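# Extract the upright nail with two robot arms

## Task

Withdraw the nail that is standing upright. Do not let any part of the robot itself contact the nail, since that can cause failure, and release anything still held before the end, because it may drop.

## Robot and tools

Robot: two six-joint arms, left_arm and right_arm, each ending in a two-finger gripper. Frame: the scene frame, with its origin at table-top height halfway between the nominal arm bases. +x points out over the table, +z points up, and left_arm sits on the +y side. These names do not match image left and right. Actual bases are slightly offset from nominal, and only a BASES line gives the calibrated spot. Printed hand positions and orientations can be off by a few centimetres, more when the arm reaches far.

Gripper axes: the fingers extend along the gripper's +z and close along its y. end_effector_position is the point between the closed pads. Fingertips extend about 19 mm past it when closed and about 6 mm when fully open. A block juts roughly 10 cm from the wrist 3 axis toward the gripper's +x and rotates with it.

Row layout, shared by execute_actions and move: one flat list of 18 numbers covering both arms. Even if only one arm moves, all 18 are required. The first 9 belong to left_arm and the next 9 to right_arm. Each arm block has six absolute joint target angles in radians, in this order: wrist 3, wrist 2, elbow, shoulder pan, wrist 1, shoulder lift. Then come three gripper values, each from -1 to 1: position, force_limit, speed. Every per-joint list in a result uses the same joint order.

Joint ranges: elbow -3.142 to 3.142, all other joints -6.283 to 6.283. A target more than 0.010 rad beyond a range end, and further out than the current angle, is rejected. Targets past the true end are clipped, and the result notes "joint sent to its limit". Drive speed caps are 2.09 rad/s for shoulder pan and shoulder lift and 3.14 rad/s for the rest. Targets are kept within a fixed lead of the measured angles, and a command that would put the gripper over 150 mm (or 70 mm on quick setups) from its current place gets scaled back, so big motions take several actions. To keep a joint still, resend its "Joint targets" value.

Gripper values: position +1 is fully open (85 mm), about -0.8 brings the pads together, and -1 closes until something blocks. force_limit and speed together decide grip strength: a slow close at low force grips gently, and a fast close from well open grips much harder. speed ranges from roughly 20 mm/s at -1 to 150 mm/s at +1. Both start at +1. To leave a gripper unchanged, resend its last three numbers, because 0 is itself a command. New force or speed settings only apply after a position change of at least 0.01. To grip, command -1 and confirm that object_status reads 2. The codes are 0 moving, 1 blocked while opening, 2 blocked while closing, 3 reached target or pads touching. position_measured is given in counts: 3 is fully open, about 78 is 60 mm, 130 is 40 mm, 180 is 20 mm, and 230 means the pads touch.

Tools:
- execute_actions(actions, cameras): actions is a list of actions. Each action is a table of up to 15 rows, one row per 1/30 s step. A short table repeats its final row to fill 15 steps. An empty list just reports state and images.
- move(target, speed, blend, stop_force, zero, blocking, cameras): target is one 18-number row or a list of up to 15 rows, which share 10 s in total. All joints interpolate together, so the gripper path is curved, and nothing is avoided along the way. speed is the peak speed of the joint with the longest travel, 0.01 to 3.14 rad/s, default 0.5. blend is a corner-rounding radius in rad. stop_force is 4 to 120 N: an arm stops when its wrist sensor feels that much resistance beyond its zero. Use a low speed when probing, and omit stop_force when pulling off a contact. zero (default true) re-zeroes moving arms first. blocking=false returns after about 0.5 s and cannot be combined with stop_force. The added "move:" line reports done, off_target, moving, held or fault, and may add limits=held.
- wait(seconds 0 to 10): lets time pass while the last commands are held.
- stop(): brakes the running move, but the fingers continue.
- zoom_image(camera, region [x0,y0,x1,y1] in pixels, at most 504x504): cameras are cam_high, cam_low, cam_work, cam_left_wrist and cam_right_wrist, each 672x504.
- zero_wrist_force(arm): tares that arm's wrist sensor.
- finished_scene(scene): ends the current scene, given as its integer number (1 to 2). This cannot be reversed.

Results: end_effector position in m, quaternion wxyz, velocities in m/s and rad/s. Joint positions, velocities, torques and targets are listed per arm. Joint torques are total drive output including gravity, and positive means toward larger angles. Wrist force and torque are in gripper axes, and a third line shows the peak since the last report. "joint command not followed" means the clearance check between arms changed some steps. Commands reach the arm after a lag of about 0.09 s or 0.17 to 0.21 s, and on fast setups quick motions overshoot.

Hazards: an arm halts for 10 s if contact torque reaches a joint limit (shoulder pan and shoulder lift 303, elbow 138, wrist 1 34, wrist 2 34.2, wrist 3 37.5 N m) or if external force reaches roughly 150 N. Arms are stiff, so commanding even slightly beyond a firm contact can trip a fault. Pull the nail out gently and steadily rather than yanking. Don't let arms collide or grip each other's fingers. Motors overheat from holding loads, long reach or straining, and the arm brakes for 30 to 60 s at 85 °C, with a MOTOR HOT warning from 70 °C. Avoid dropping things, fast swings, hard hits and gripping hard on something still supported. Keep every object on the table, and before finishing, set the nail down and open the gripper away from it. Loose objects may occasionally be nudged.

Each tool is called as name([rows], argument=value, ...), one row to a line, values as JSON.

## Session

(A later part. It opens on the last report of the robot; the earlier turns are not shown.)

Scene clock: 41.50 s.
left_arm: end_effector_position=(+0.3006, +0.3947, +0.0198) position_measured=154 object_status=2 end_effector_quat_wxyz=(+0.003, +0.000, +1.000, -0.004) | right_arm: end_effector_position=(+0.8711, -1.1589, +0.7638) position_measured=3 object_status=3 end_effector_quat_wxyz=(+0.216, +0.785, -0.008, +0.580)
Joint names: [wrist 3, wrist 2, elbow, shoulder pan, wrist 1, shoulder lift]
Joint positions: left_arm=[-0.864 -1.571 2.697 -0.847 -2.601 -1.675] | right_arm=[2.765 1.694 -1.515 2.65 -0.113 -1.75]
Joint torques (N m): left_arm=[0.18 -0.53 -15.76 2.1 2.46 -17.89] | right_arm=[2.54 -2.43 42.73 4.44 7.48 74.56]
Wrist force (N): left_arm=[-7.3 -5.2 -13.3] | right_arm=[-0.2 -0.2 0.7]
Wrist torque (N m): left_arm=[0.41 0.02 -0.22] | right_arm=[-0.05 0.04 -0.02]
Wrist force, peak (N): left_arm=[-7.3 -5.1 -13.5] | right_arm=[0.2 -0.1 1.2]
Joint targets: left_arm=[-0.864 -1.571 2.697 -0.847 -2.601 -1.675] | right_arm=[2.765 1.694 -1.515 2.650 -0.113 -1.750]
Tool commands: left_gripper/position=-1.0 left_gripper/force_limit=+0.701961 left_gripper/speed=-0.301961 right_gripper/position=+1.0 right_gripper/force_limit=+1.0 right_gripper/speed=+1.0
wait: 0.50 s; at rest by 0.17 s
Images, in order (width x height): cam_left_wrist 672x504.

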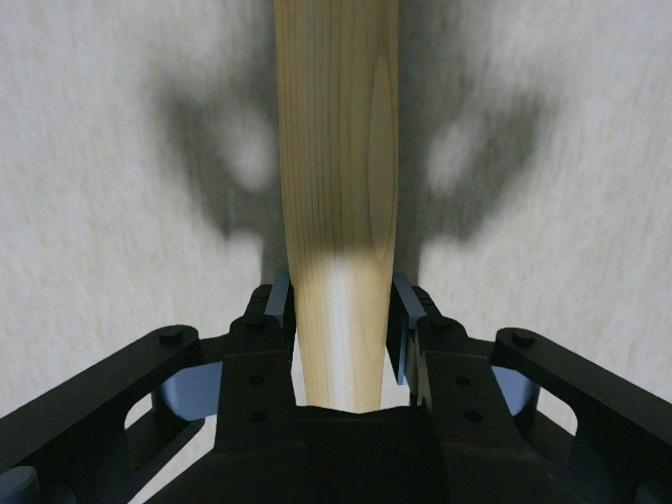

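move(target=[-0.8635,-1.571,2.618,-0.8465,-2.291,-1.898,-1,0.7,-0.3,2.765,1.694,-1.515,2.65,-0.113,-1.75,1,1,1], speed=0.15, cameras=["cam_left_wrist","cam_low","cam_high"])

zoom_image(camera="cam_low", region=[430, 80, 560, 210])

Scene clock: 44.23 s.
left_arm: end_effector_position=(+0.2978, +0.3980, +0.1001) position_measured=154 object_status=2 end_effector_quat_wxyz=(+0.000, +0.000, +1.000, +0.000) | right_arm: end_effector_position=(+0.8711, -1.1589, +0.7638) position_measured=3 object_status=3 end_effector_quat_wxyz=(+0.216, +0.785, -0.008, +0.580)
Joint names: [wrist 3, wrist 2, elbow, shoulder pan, wrist 1, shoulder lift]
Joint positions: left_arm=[-0.864 -1.571 2.618 -0.847 -2.291 -1.898] | right_arm=[2.765 1.694 -1.515 2.65 -0.113 -1.75]
Joint torques (N m): left_arm=[0.1 -0.73 -48.29 1.33 0.03 -26.11] | right_arm=[2.36 -2.35 42.6 6.1 7.2 73.62]
Wrist force (N): left_arm=[-0.8 0.1 2.9] | right_arm=[0.0 -0.1 1.1]
Wrist torque (N m): left_arm=[-0.03 0.08 0.05] | right_arm=[-0.04 0.00 -0.01]
Wrist force, peak (N): left_arm=[-7.0 -5.1 -15.0] | right_arm=[0.2 0.2 1.3]
Joint targets: left_arm=[-0.864 -1.571 2.618 -0.847 -2.291 -1.898] | right_arm=[2.765 1.694 -1.515 2.650 -0.113 -1.750]
move: done
Images, in order (width x height): cam_high 672x504, cam_low 672x504, cam_left_wrist 672x504.

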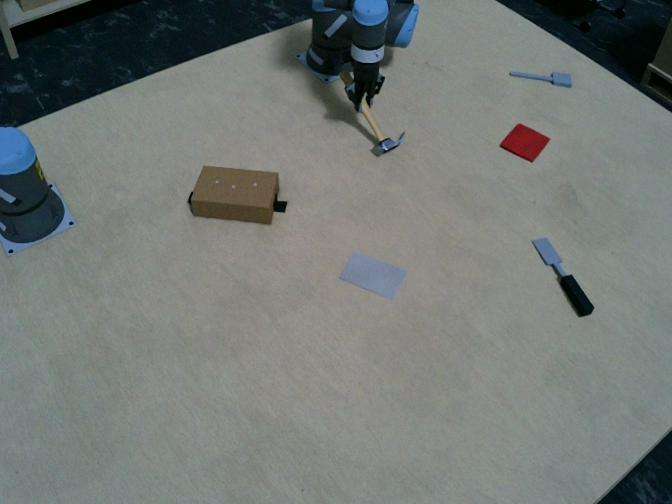

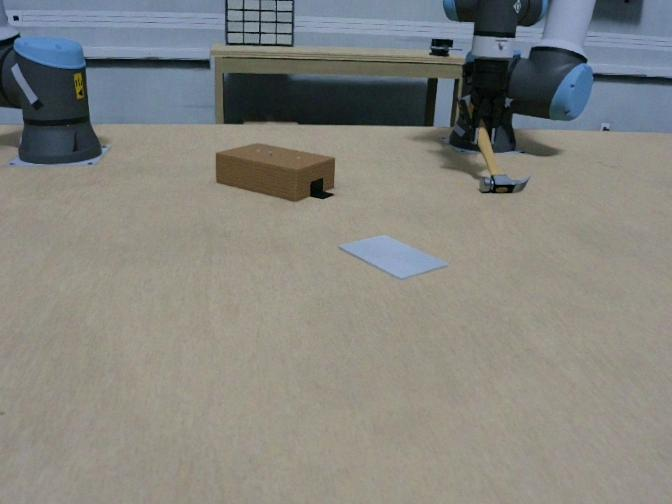

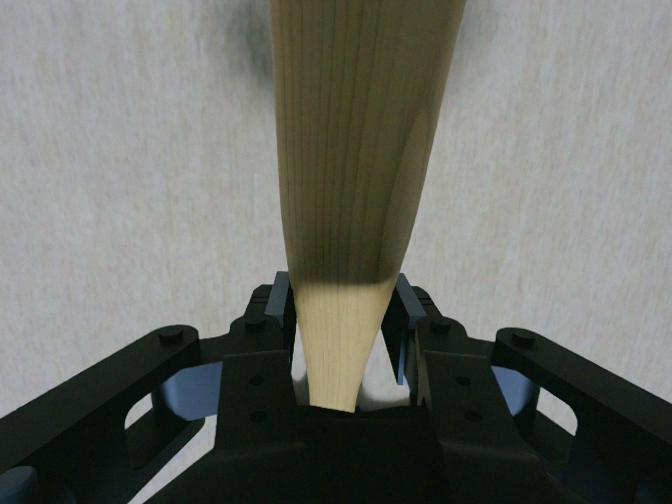

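Scaled by 3.877 from the camera's 672x504 image, which has a finer 960x720 frame.

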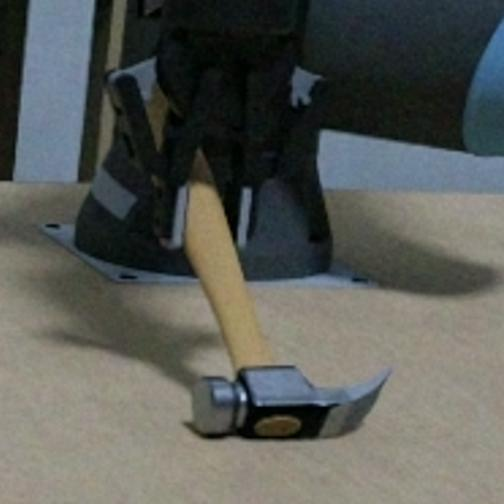

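move(target=[-0.8635,-1.571,2.414,-0.8465,-1.881,-2.104,-1,0.7,-0.3,2.765,1.694,-1.515,2.65,-0.113,-1.75,1,1,1], speed=0.3, cameras=["cam_left_wrist","cam_low","cam_high"])

zoom_image(camera="cam_low", region=[430, 50, 580, 200])

Scene clock: 48.30 s.
left_arm: end_effector_position=(+0.2979, +0.3979, +0.2500) position_measured=154 object_status=2 end_effector_quat_wxyz=(+0.000, +0.000, +1.000, +0.000) | right_arm: end_effector_position=(+0.8711, -1.1589, +0.7638) position_measured=3 object_status=3 end_effector_quat_wxyz=(+0.216, +0.785, -0.008, +0.580)
Joint names: [wrist 3, wrist 2, elbow, shoulder pan, wrist 1, shoulder lift]
Joint positions: left_arm=[-0.864 -1.571 2.414 -0.847 -1.881 -2.104] | right_arm=[2.765 1.694 -1.515 2.65 -0.113 -1.75]
Joint torques (N m): left_arm=[0.9 0.66 -59.33 4.94 -0.59 -20.52] | right_arm=[2.27 -2.19 42.65 8.07 6.98 73.41]
Wrist force (N): left_arm=[-0.1 0.7 5.6] | right_arm=[-0.4 0.0 0.8]
Wrist torque (N m): left_arm=[-0.03 0.10 0.06] | right_arm=[-0.01 0.07 -0.01]
Wrist force, peak (N): left_arm=[4.8 -1.5 7.9] | right_arm=[0.2 -0.2 1.4]
Joint targets: left_arm=[-0.864 -1.571 2.414 -0.847 -1.881 -2.104] | right_arm=[2.765 1.694 -1.515 2.650 -0.113 -1.750]
move: done
Images, in order (width x height): cam_high 672x504, cam_low 672x504, cam_left_wrist 672x504.

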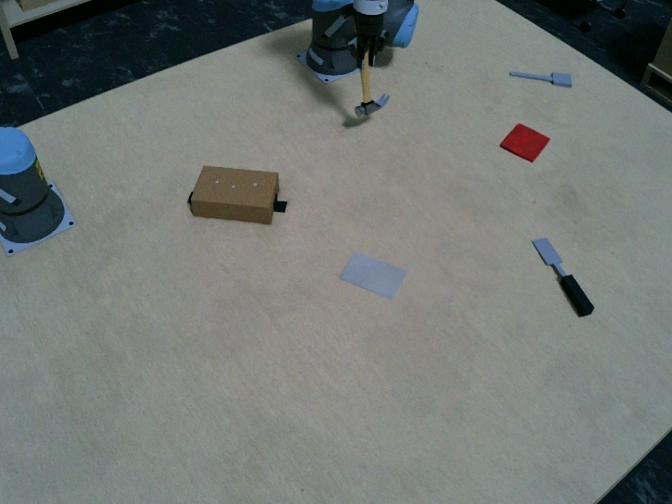

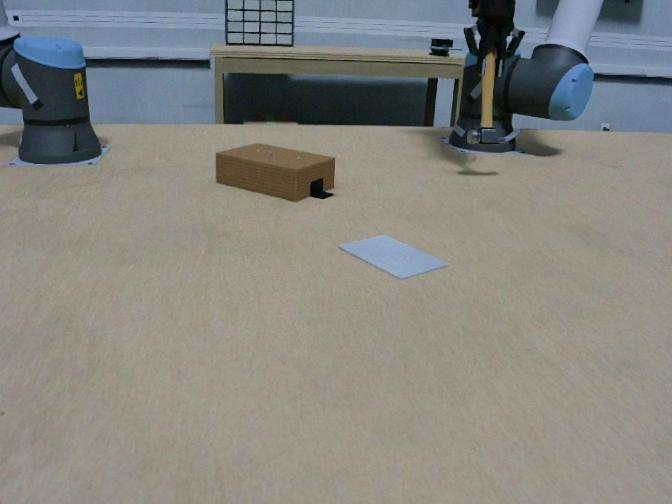

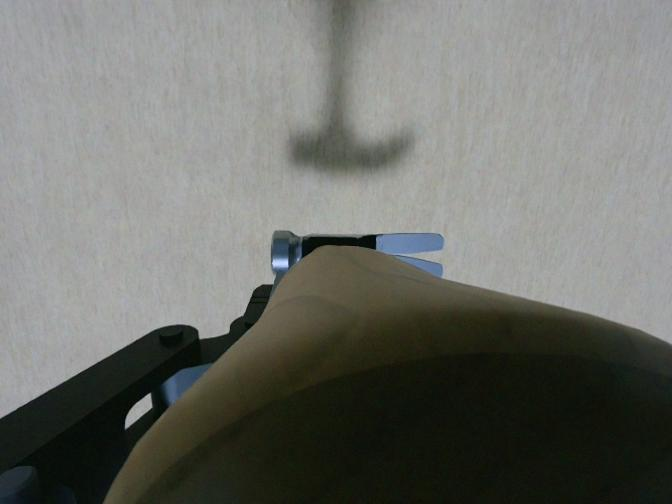

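Scaled by 3.360 from the camera's 672x504 image, which has a finer 960x720 frame.

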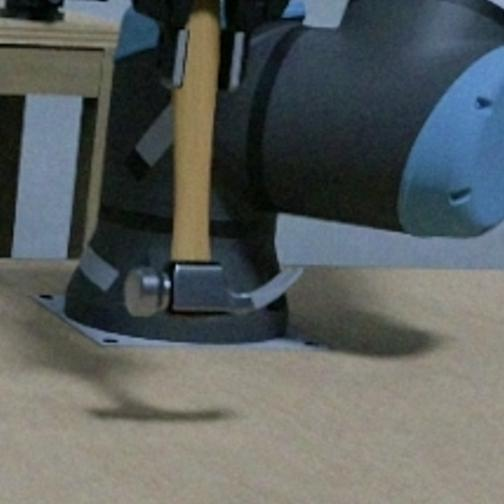

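move(target=[1.571,-1.571,1.980,-1.210,-1.945,-1.606,-1,0.7,-0.3,2.765,1.694,-1.515,2.65,-0.113,-1.75,1,1,1], speed=0.5, cameras=["cam_left_wrist","cam_low","cam_work"])

zoom_image(camera="cam_work", region=[150, 50, 450, 275])

zoom_image(camera="cam_left_wrist", region=[200, 100, 536, 352])

Scene clock: 56.50 s.
left_arm: end_effector_position=(+0.3126, +0.0181, +0.3003) position_measured=154 object_status=2 end_effector_quat_wxyz=(+0.000, +0.985, +0.171, +0.000) | right_arm: end_effector_position=(+0.8711, -1.1589, +0.7638) position_measured=3 object_status=3 end_effector_quat_wxyz=(+0.216, +0.785, -0.008, +0.580)
Joint names: [wrist 3, wrist 2, elbow, shoulder pan, wrist 1, shoulder lift]
Joint positions: left_arm=[1.571 -1.571 1.98 -1.21 -1.945 -1.606] | right_arm=[2.765 1.694 -1.515 2.65 -0.113 -1.75]
Joint torques (N m): left_arm=[2.02 1.23 -57.44 -10.15 -9.6 -30.15] | right_arm=[2.18 -2.04 44 12.73 6.54 70.49]
Wrist force (N): left_arm=[0.0 0.3 5.0] | right_arm=[0.0 -0.2 1.1]
Wrist torque (N m): left_arm=[-0.06 0.04 0.05] | right_arm=[-0.05 0.00 -0.01]
Wrist force, peak (N): left_arm=[0.6 2.0 6.1] | right_arm=[0.5 0.3 1.3]
Joint targets: left_arm=[1.571 -1.571 1.980 -1.210 -1.945 -1.606] | right_arm=[2.765 1.694 -1.515 2.650 -0.113 -1.750]
move: done
Images, in order (width x height): cam_low 672x504, cam_work 672x504, cam_left_wrist 672x504.

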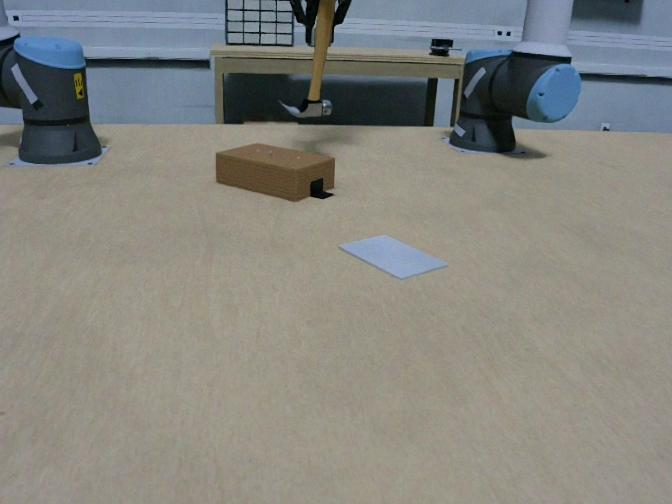

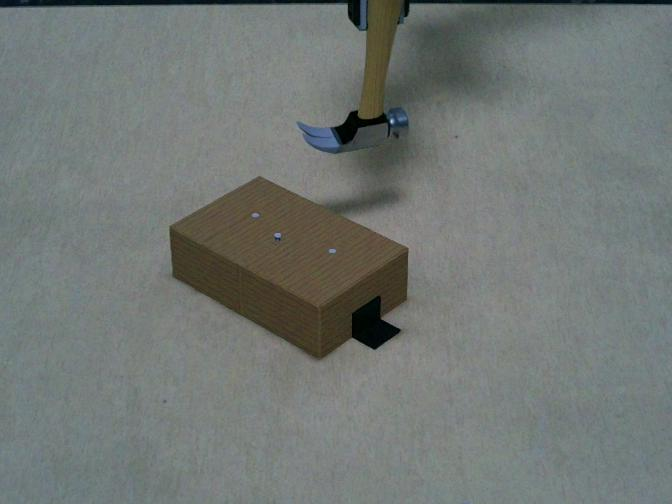

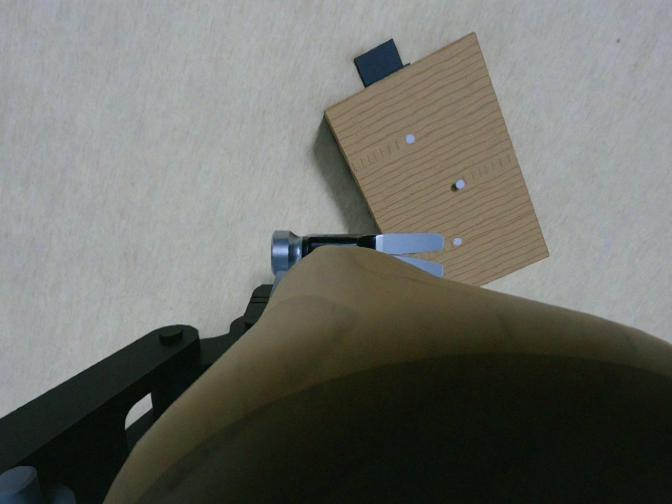

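Scaled by 1.680 from the camera's 672x504 image, which has a finer 960x720 frame.

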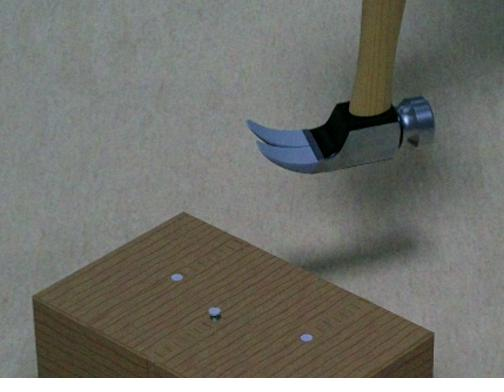

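Scaled by 1.500 from the camera's 672x504 image, which has a finer 960x720 frame.

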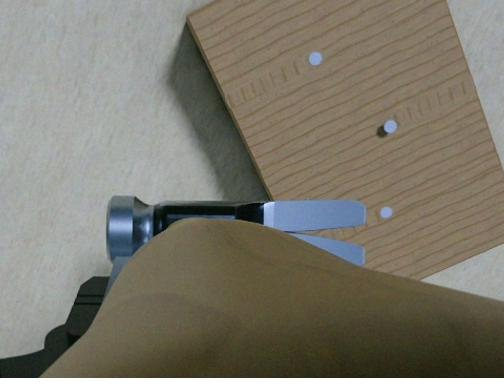

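move(target=[1.571,-1.571,1.312,-1.182,-1.028,-0.983,-1,0.7,-0.3,2.765,1.694,-1.515,2.65,-0.113,-1.75,1,1,1], speed=0.3, cameras=["cam_left_wrist","cam_low","cam_work","cam_high"])

zoom_image(camera="cam_work", region=[180, 120, 380, 270])

zoom_image(camera="cam_left_wrist", region=[200, 100, 536, 352])

zoom_image(camera="cam_low", region=[200, 70, 350, 210])

Scene clock: 63.23 s.
left_arm: end_effector_position=(+0.3673, -0.0737, +0.2315) position_measured=154 object_status=2 end_effector_quat_wxyz=(-0.415, +0.891, +0.167, -0.078) | right_arm: end_effector_position=(+0.8711, -1.1589, +0.7638) position_measured=3 object_status=3 end_effector_quat_wxyz=(+0.216, +0.785, -0.008, +0.580)
Joint names: [wrist 3, wrist 2, elbow, shoulder pan, wrist 1, shoulder lift]
Joint positions: left_arm=[1.571 -1.571 1.312 -1.182 -1.028 -0.983] | right_arm=[2.765 1.694 -1.515 2.65 -0.113 -1.75]
Joint torques (N m): left_arm=[1.33 0.73 -52.08 14.64 3.9 -76.09] | right_arm=[1.97 -1.96 44.95 15.82 6.1 67.95]
Wrist force (N): left_arm=[0.3 4.1 2.9] | right_arm=[-0.1 -0.4 0.8]
Wrist torque (N m): left_arm=[-0.62 -0.03 -0.22] | right_arm=[-0.08 0.02 -0.01]
Wrist force, peak (N): left_arm=[1.0 6.4 1.7] | right_arm=[0.1 -0.5 1.3]
Joint targets: left_arm=[1.571 -1.571 1.312 -1.182 -1.028 -0.983] | right_arm=[2.765 1.694 -1.515 2.650 -0.113 -1.750]
move: done
Images, in order (width x height): cam_high 672x504, cam_low 672x504, cam_work 672x504, cam_left_wrist 672x504.

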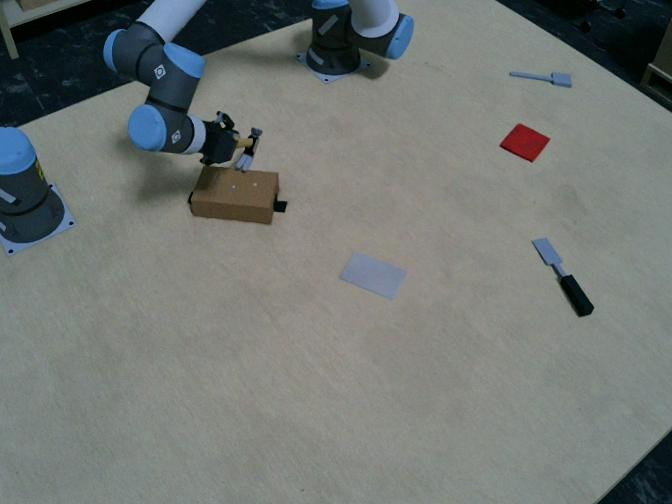

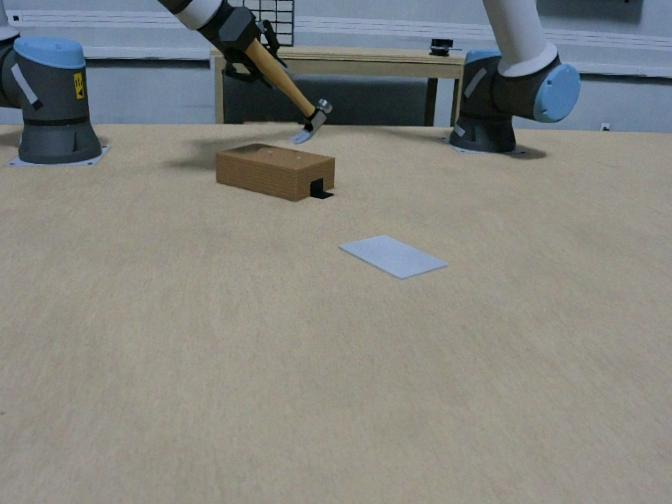

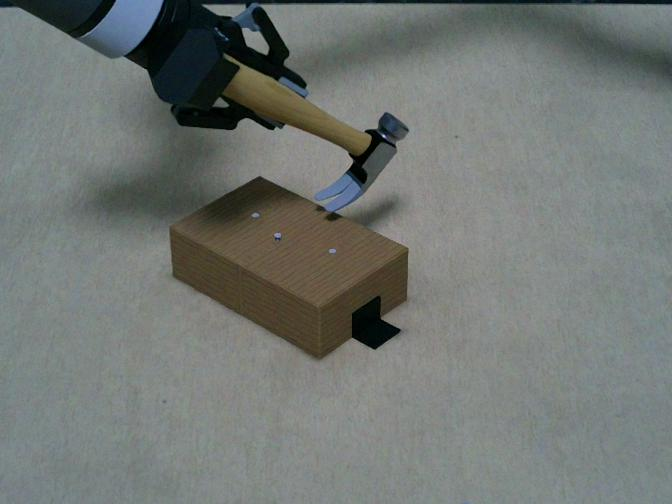

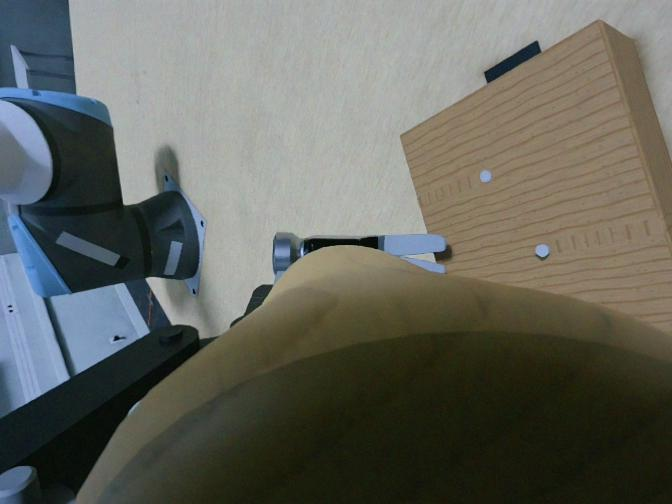

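Scaled by 2.520 from the camera's 672x504 image, which has a finer 960x720 frame.

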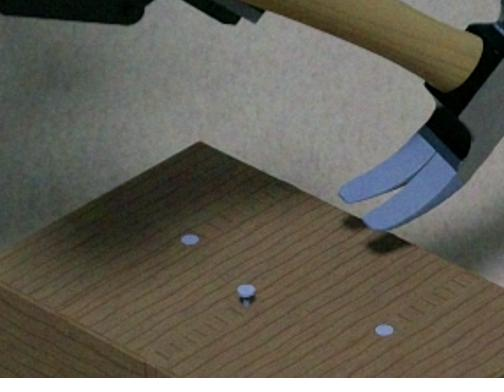

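Scaled by 1.500 from the camera's 672x504 image, which has a finer 960x720 frame.

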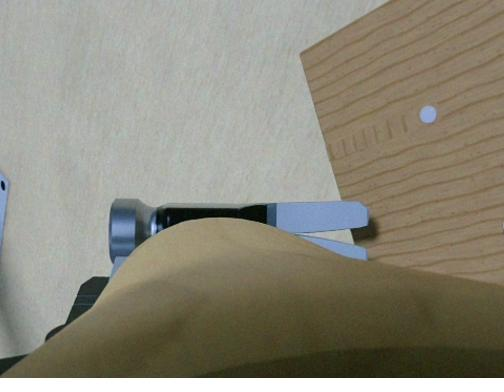

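Scaled by 3.360 from the camera's 672x504 image, which has a finer 960x720 frame.

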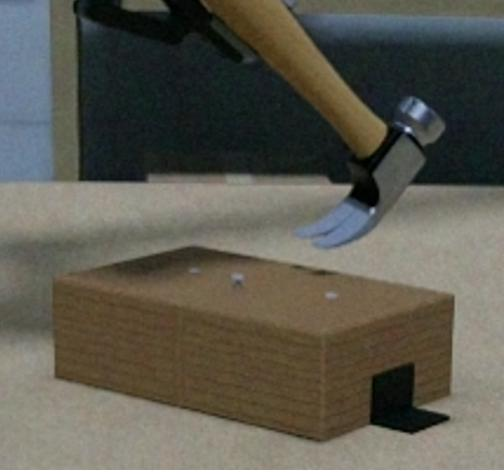

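move(target=[1.571,-1.571,1.1975,-1.176,-0.9161,-0.8572,-1,0.7,-0.3,2.765,1.694,-1.515,2.65,-0.113,-1.75,1,1,1], speed=0.1, stop_force=12, cameras=["cam_left_wrist","cam_low","cam_work"])

zoom_image(camera="cam_work", region=[230, 180, 370, 285])

zoom_image(camera="cam_left_wrist", region=[350, 170, 574, 338])

zoom_image(camera="cam_low", region=[220, 100, 340, 190])

Scene clock: 69.90 s.
left_arm: end_effector_position=(+0.3781, -0.0913, +0.2055) position_measured=154 object_status=2 end_effector_quat_wxyz=(-0.457, +0.869, +0.165, -0.087) | right_arm: end_effector_position=(+0.8711, -1.1589, +0.7638) position_measured=3 object_status=3 end_effector_quat_wxyz=(+0.216, +0.785, -0.008, +0.580)
Joint names: [wrist 3, wrist 2, elbow, shoulder pan, wrist 1, shoulder lift]
Joint positions: left_arm=[1.571 -1.571 1.222 -1.177 -0.94 -0.884] | right_arm=[2.765 1.694 -1.515 2.65 -0.113 -1.75]
Joint torques (N m): left_arm=[1.27 -0.28 -37.38 -9.91 -2.02 -109.25] | right_arm=[1.94 -1.95 45.74 16.15 6.03 68.05]
Wrist force (N): left_arm=[0.2 2.4 1.7] | right_arm=[0.7 0.0 1.0]
Wrist torque (N m): left_arm=[-0.46 -0.06 -0.18] | right_arm=[-0.02 -0.12 -0.02]
Wrist force, peak (N): left_arm=[2.6 -12.7 -22.9] | right_arm=[0.4 -0.3 1.4]
Joint targets: left_arm=[1.571 -1.571 1.222 -1.177 -0.940 -0.884] | right_arm=[2.765 1.694 -1.515 2.650 -0.113 -1.750]
move: contact (left_arm); left_arm: the shoulder lift is farthest, 0.027 rad from its target
Images, in order (width x height): cam_low 672x504, cam_work 672x504, cam_left_wrist 672x504.

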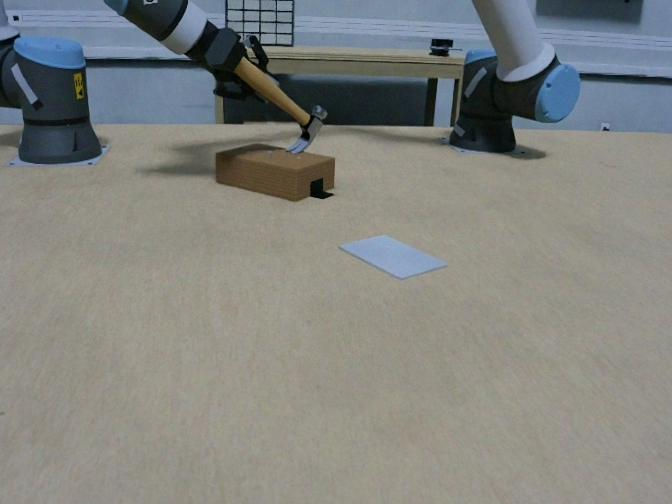

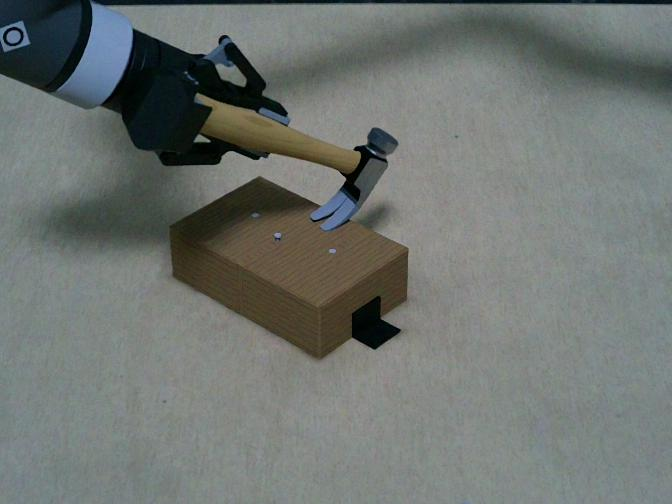

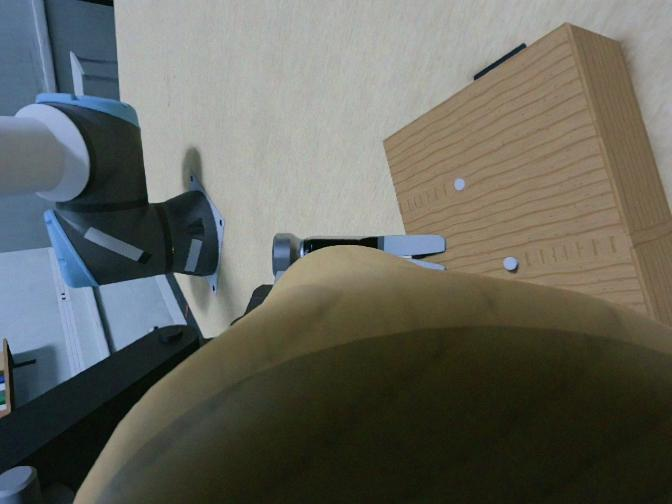

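Scaled by 3.600 from the camera's 672x504 image, which has a finer 960x720 frame.

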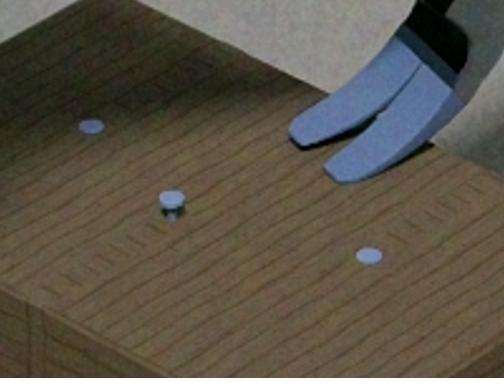

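Scaled by 2.250 from the camera's 672x504 image, which has a finer 960x720 frame.

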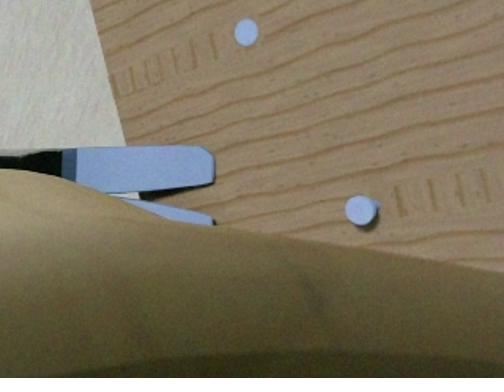

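Scaled by 4.200 from the camera's 672x504 image, which has a finer 960x720 frame.

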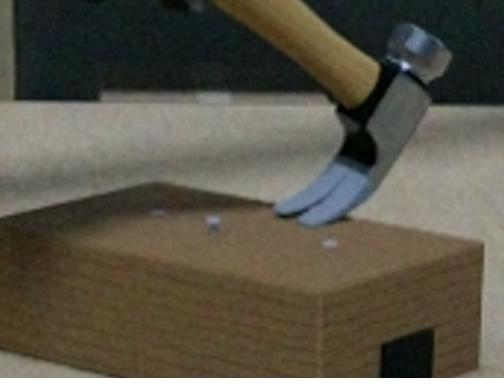

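move([
  [1.571,-1.571,1.222,-1.177,-0.940,-0.890,-1,0.7,-0.3,2.765,1.694,-1.515,2.65,-0.113,-1.75,1,1,1],
  [1.571,-1.571,1.222,-1.1625,-0.938,-0.890,-1,0.7,-0.3,2.765,1.694,-1.515,2.65,-0.113,-1.75,1,1,1],
], speed=0.05, cameras=["cam_left_wrist","cam_low","cam_work"])

zoom_image(camera="cam_work", region=[230, 180, 370, 285])

zoom_image(camera="cam_left_wrist", region=[350, 170, 574, 338])

zoom_image(camera="cam_low", region=[220, 100, 340, 190])

Scene clock: 73.17 s.
left_arm: end_effector_position=(+0.3872, -0.0841, +0.2103) position_measured=154 object_status=2 end_effector_quat_wxyz=(-0.455, +0.869, +0.172, -0.090) | right_arm: end_effector_position=(+0.8711, -1.1589, +0.7638) position_measured=3 object_status=3 end_effector_quat_wxyz=(+0.216, +0.785, -0.008, +0.580)
Joint names: [wrist 3, wrist 2, elbow, shoulder pan, wrist 1, shoulder lift]
Joint positions: left_arm=[1.571 -1.571 1.222 -1.163 -0.938 -0.89] | right_arm=[2.765 1.694 -1.515 2.65 -0.113 -1.75]
Joint torques (N m): left_arm=[1.19 -0.38 -38.07 12.78 4.84 -111.19] | right_arm=[1.83 -2.09 46.41 16.59 5.69 66.36]
Wrist force (N): left_arm=[0.6 4.1 2.3] | right_arm=[0.2 -0.2 0.6]
Wrist torque (N m): left_arm=[-0.64 -0.09 -0.20] | right_arm=[-0.05 -0.03 -0.02]
Wrist force, peak (N): left_arm=[0.6 5.6 1.9] | right_arm=[-0.3 -0.4 1.4]
Joint targets: left_arm=[1.571 -1.571 1.222 -1.163 -0.938 -0.890] | right_arm=[2.765 1.694 -1.515 2.650 -0.113 -1.750]
move: done
Images, in order (width x height): cam_low 672x504, cam_work 672x504, cam_left_wrist 672x504.

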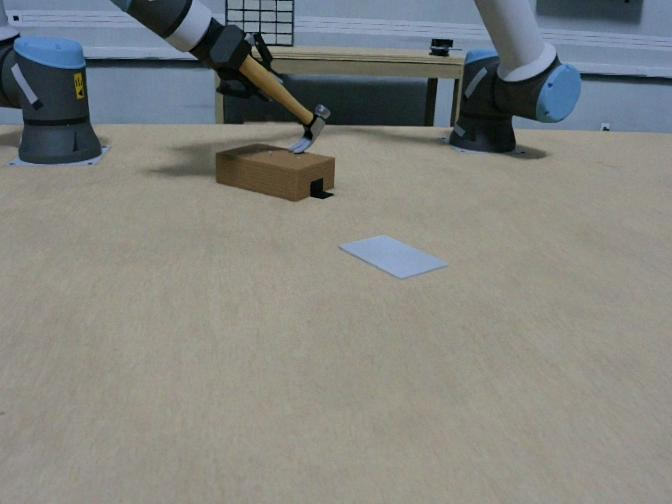

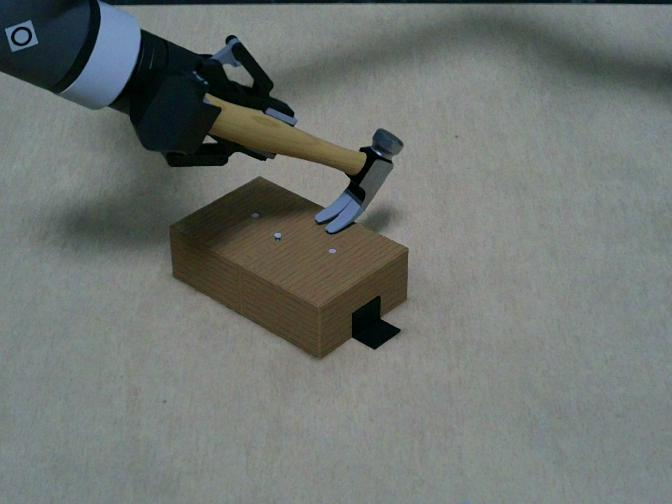

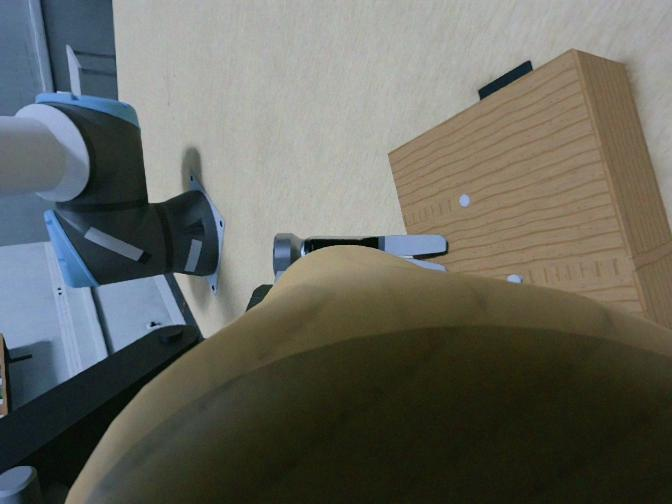

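Scaled by 3.600 from the camera's 672x504 image, which has a finer 960x720 frame.

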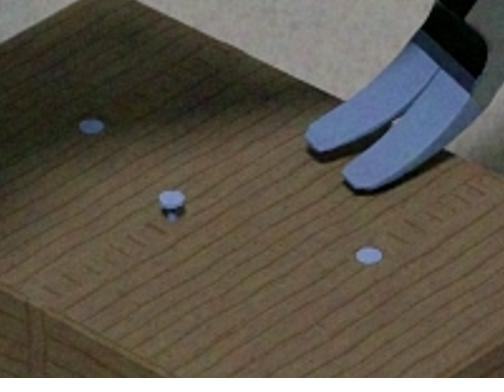

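Scaled by 2.250 from the camera's 672x504 image, which has a finer 960x720 frame.

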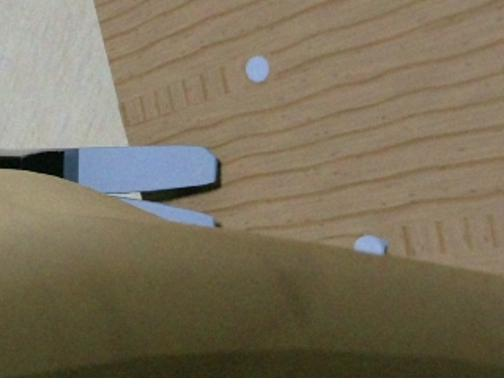

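Scaled by 4.200 from the camera's 672x504 image, which has a finer 960x720 frame.

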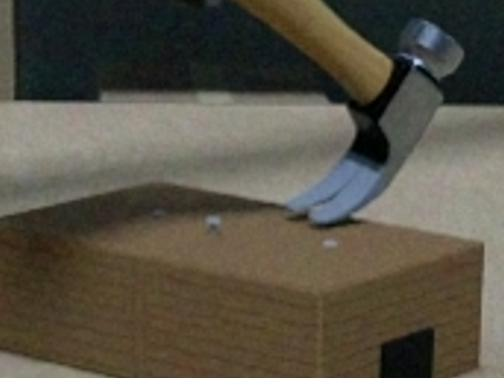

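move(target=[1.571,-1.571,1.1343,-1.1625,-0.8984,-0.8377,-1,0.7,-0.3,2.765,1.694,-1.515,2.65,-0.113,-1.75,1,1,1], speed=0.05, stop_force=10, cameras=["cam_left_wrist","cam_low","cam_work"])

zoom_image(camera="cam_work", region=[230, 180, 370, 285])

zoom_image(camera="cam_left_wrist", region=[350, 170, 574, 338])

zoom_image(camera="cam_low", region=[220, 100, 340, 190])

Scene clock: 77.17 s.
left_arm: end_effector_position=(+0.3985, -0.1113, +0.2094) position_measured=154 object_status=2 end_effector_quat_wxyz=(-0.457, +0.868, +0.172, -0.091) | right_arm: end_effector_position=(+0.8711, -1.1589, +0.7638) position_measured=3 object_status=3 end_effector_quat_wxyz=(+0.216, +0.785, -0.008, +0.580)
Joint names: [wrist 3, wrist 2, elbow, shoulder pan, wrist 1, shoulder lift]
Joint positions: left_arm=[1.571 -1.571 1.134 -1.162 -0.898 -0.838] | right_arm=[2.765 1.694 -1.515 2.65 -0.113 -1.75]
Joint torques (N m): left_arm=[0.61 -0.86 -51.46 10.86 4.57 -87.66] | right_arm=[1.7 -1.99 46.68 17.34 5.38 64.89]
Wrist force (N): left_arm=[0.4 4.4 2.1] | right_arm=[-0.1 -0.1 1.2]
Wrist torque (N m): left_arm=[-0.57 -0.08 -0.27] | right_arm=[-0.02 0.02 -0.02]
Wrist force, peak (N): left_arm=[0.2 4.8 2.2] | right_arm=[0.1 -0.4 1.6]
Joint targets: left_arm=[1.571 -1.571 1.134 -1.163 -0.898 -0.838] | right_arm=[2.765 1.694 -1.515 2.650 -0.113 -1.750]
move: done
Images, in order (width x height): cam_low 672x504, cam_work 672x504, cam_left_wrist 672x504.

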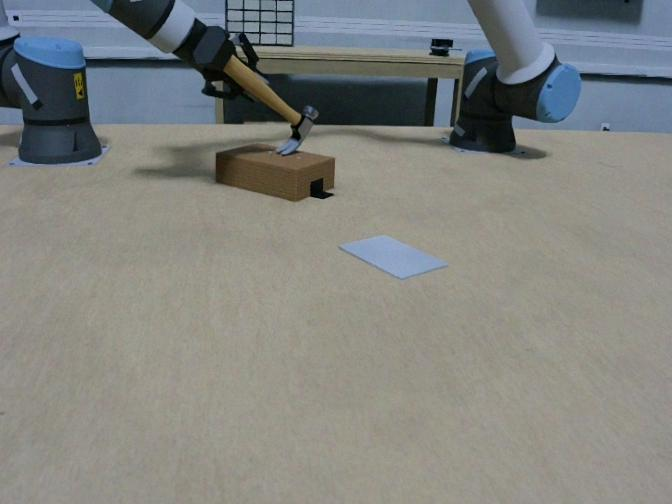

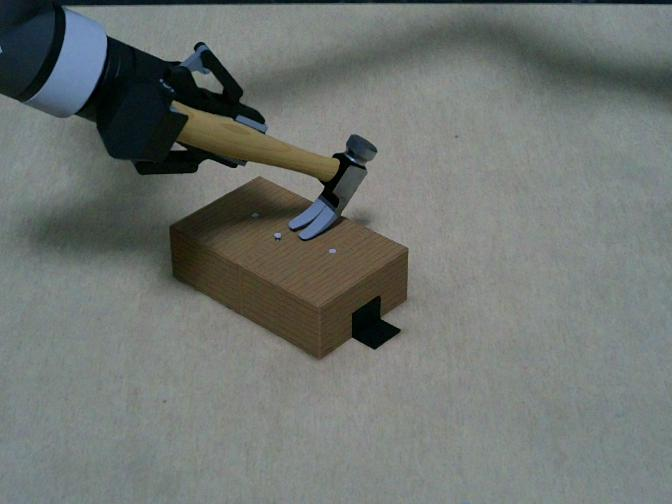

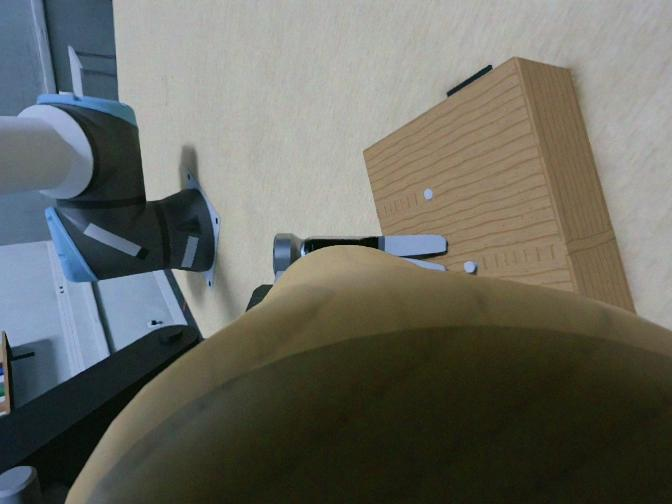

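Scaled by 3.600 from the camera's 672x504 image, which has a finer 960x720 frame.

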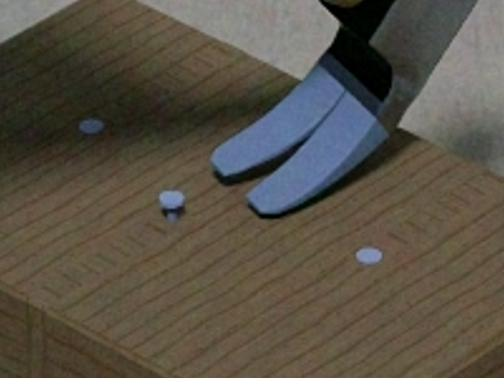

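Scaled by 2.250 from the camera's 672x504 image, which has a finer 960x720 frame.

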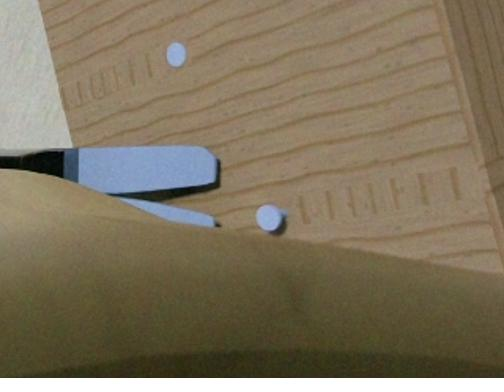

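Scaled by 4.200 from the camera's 672x504 image, which has a finer 960x720 frame.

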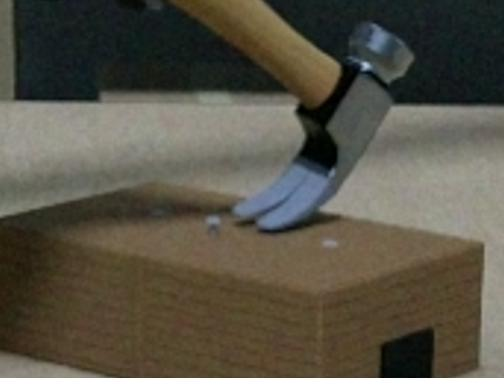

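move(target=[1.571,-1.571,1.1397,-1.1625,-0.9070,-0.8345,-1,0.7,-0.3,2.765,1.694,-1.515,2.65,-0.113,-1.75,1,1,1], speed=0.012, stop_force=4, cameras=["cam_left_wrist","cam_work"])

zoom_image(camera="cam_work", region=[250, 200, 330, 260])

Scene clock: 79.50 s.
left_arm: end_effector_position=(+0.3985, -0.1114, +0.2061) position_measured=154 object_status=2 end_effector_quat_wxyz=(-0.457, +0.868, +0.172, -0.091) | right_arm: end_effector_position=(+0.8711, -1.1589, +0.7638) position_measured=3 object_status=3 end_effector_quat_wxyz=(+0.216, +0.785, -0.008, +0.580)
Joint names: [wrist 3, wrist 2, elbow, shoulder pan, wrist 1, shoulder lift]
Joint positions: left_arm=[1.571 -1.571 1.137 -1.162 -0.903 -0.836] | right_arm=[2.765 1.694 -1.515 2.65 -0.113 -1.75]
Joint torques (N m): left_arm=[0.8 -0.98 -51.48 10.2 2.66 -113.95] | right_arm=[1.51 -1.88 46.33 17.37 5.48 66.1]
Wrist force (N): left_arm=[-0.2 2.8 1.7] | right_arm=[-0.1 -0.2 1.0]
Wrist torque (N m): left_arm=[-0.33 -0.06 -0.24] | right_arm=[-0.05 0.01 -0.02]
Wrist force, peak (N): left_arm=[0.2 4.8 1.9] | right_arm=[0.3 0.1 1.4]
Joint targets: left_arm=[1.571 -1.571 1.137 -1.162 -0.903 -0.836] | right_arm=[2.765 1.694 -1.515 2.650 -0.113 -1.750]
move: contact (left_arm)
Images, in order (width x height): cam_work 672x504, cam_left_wrist 672x504.

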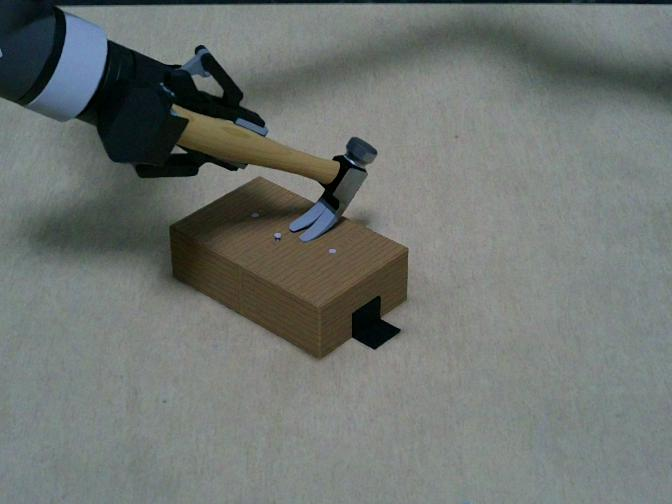

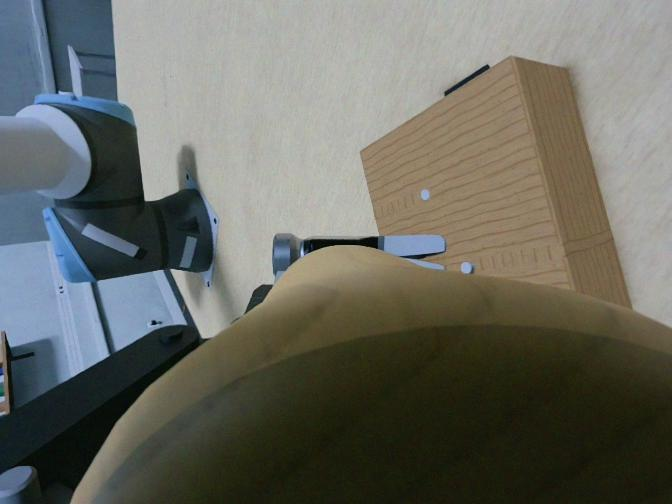

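Scaled by 6.300 from the camera's 672x504 image, which has a finer 960x720 frame.

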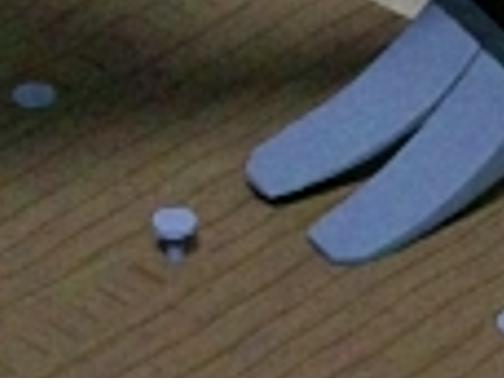

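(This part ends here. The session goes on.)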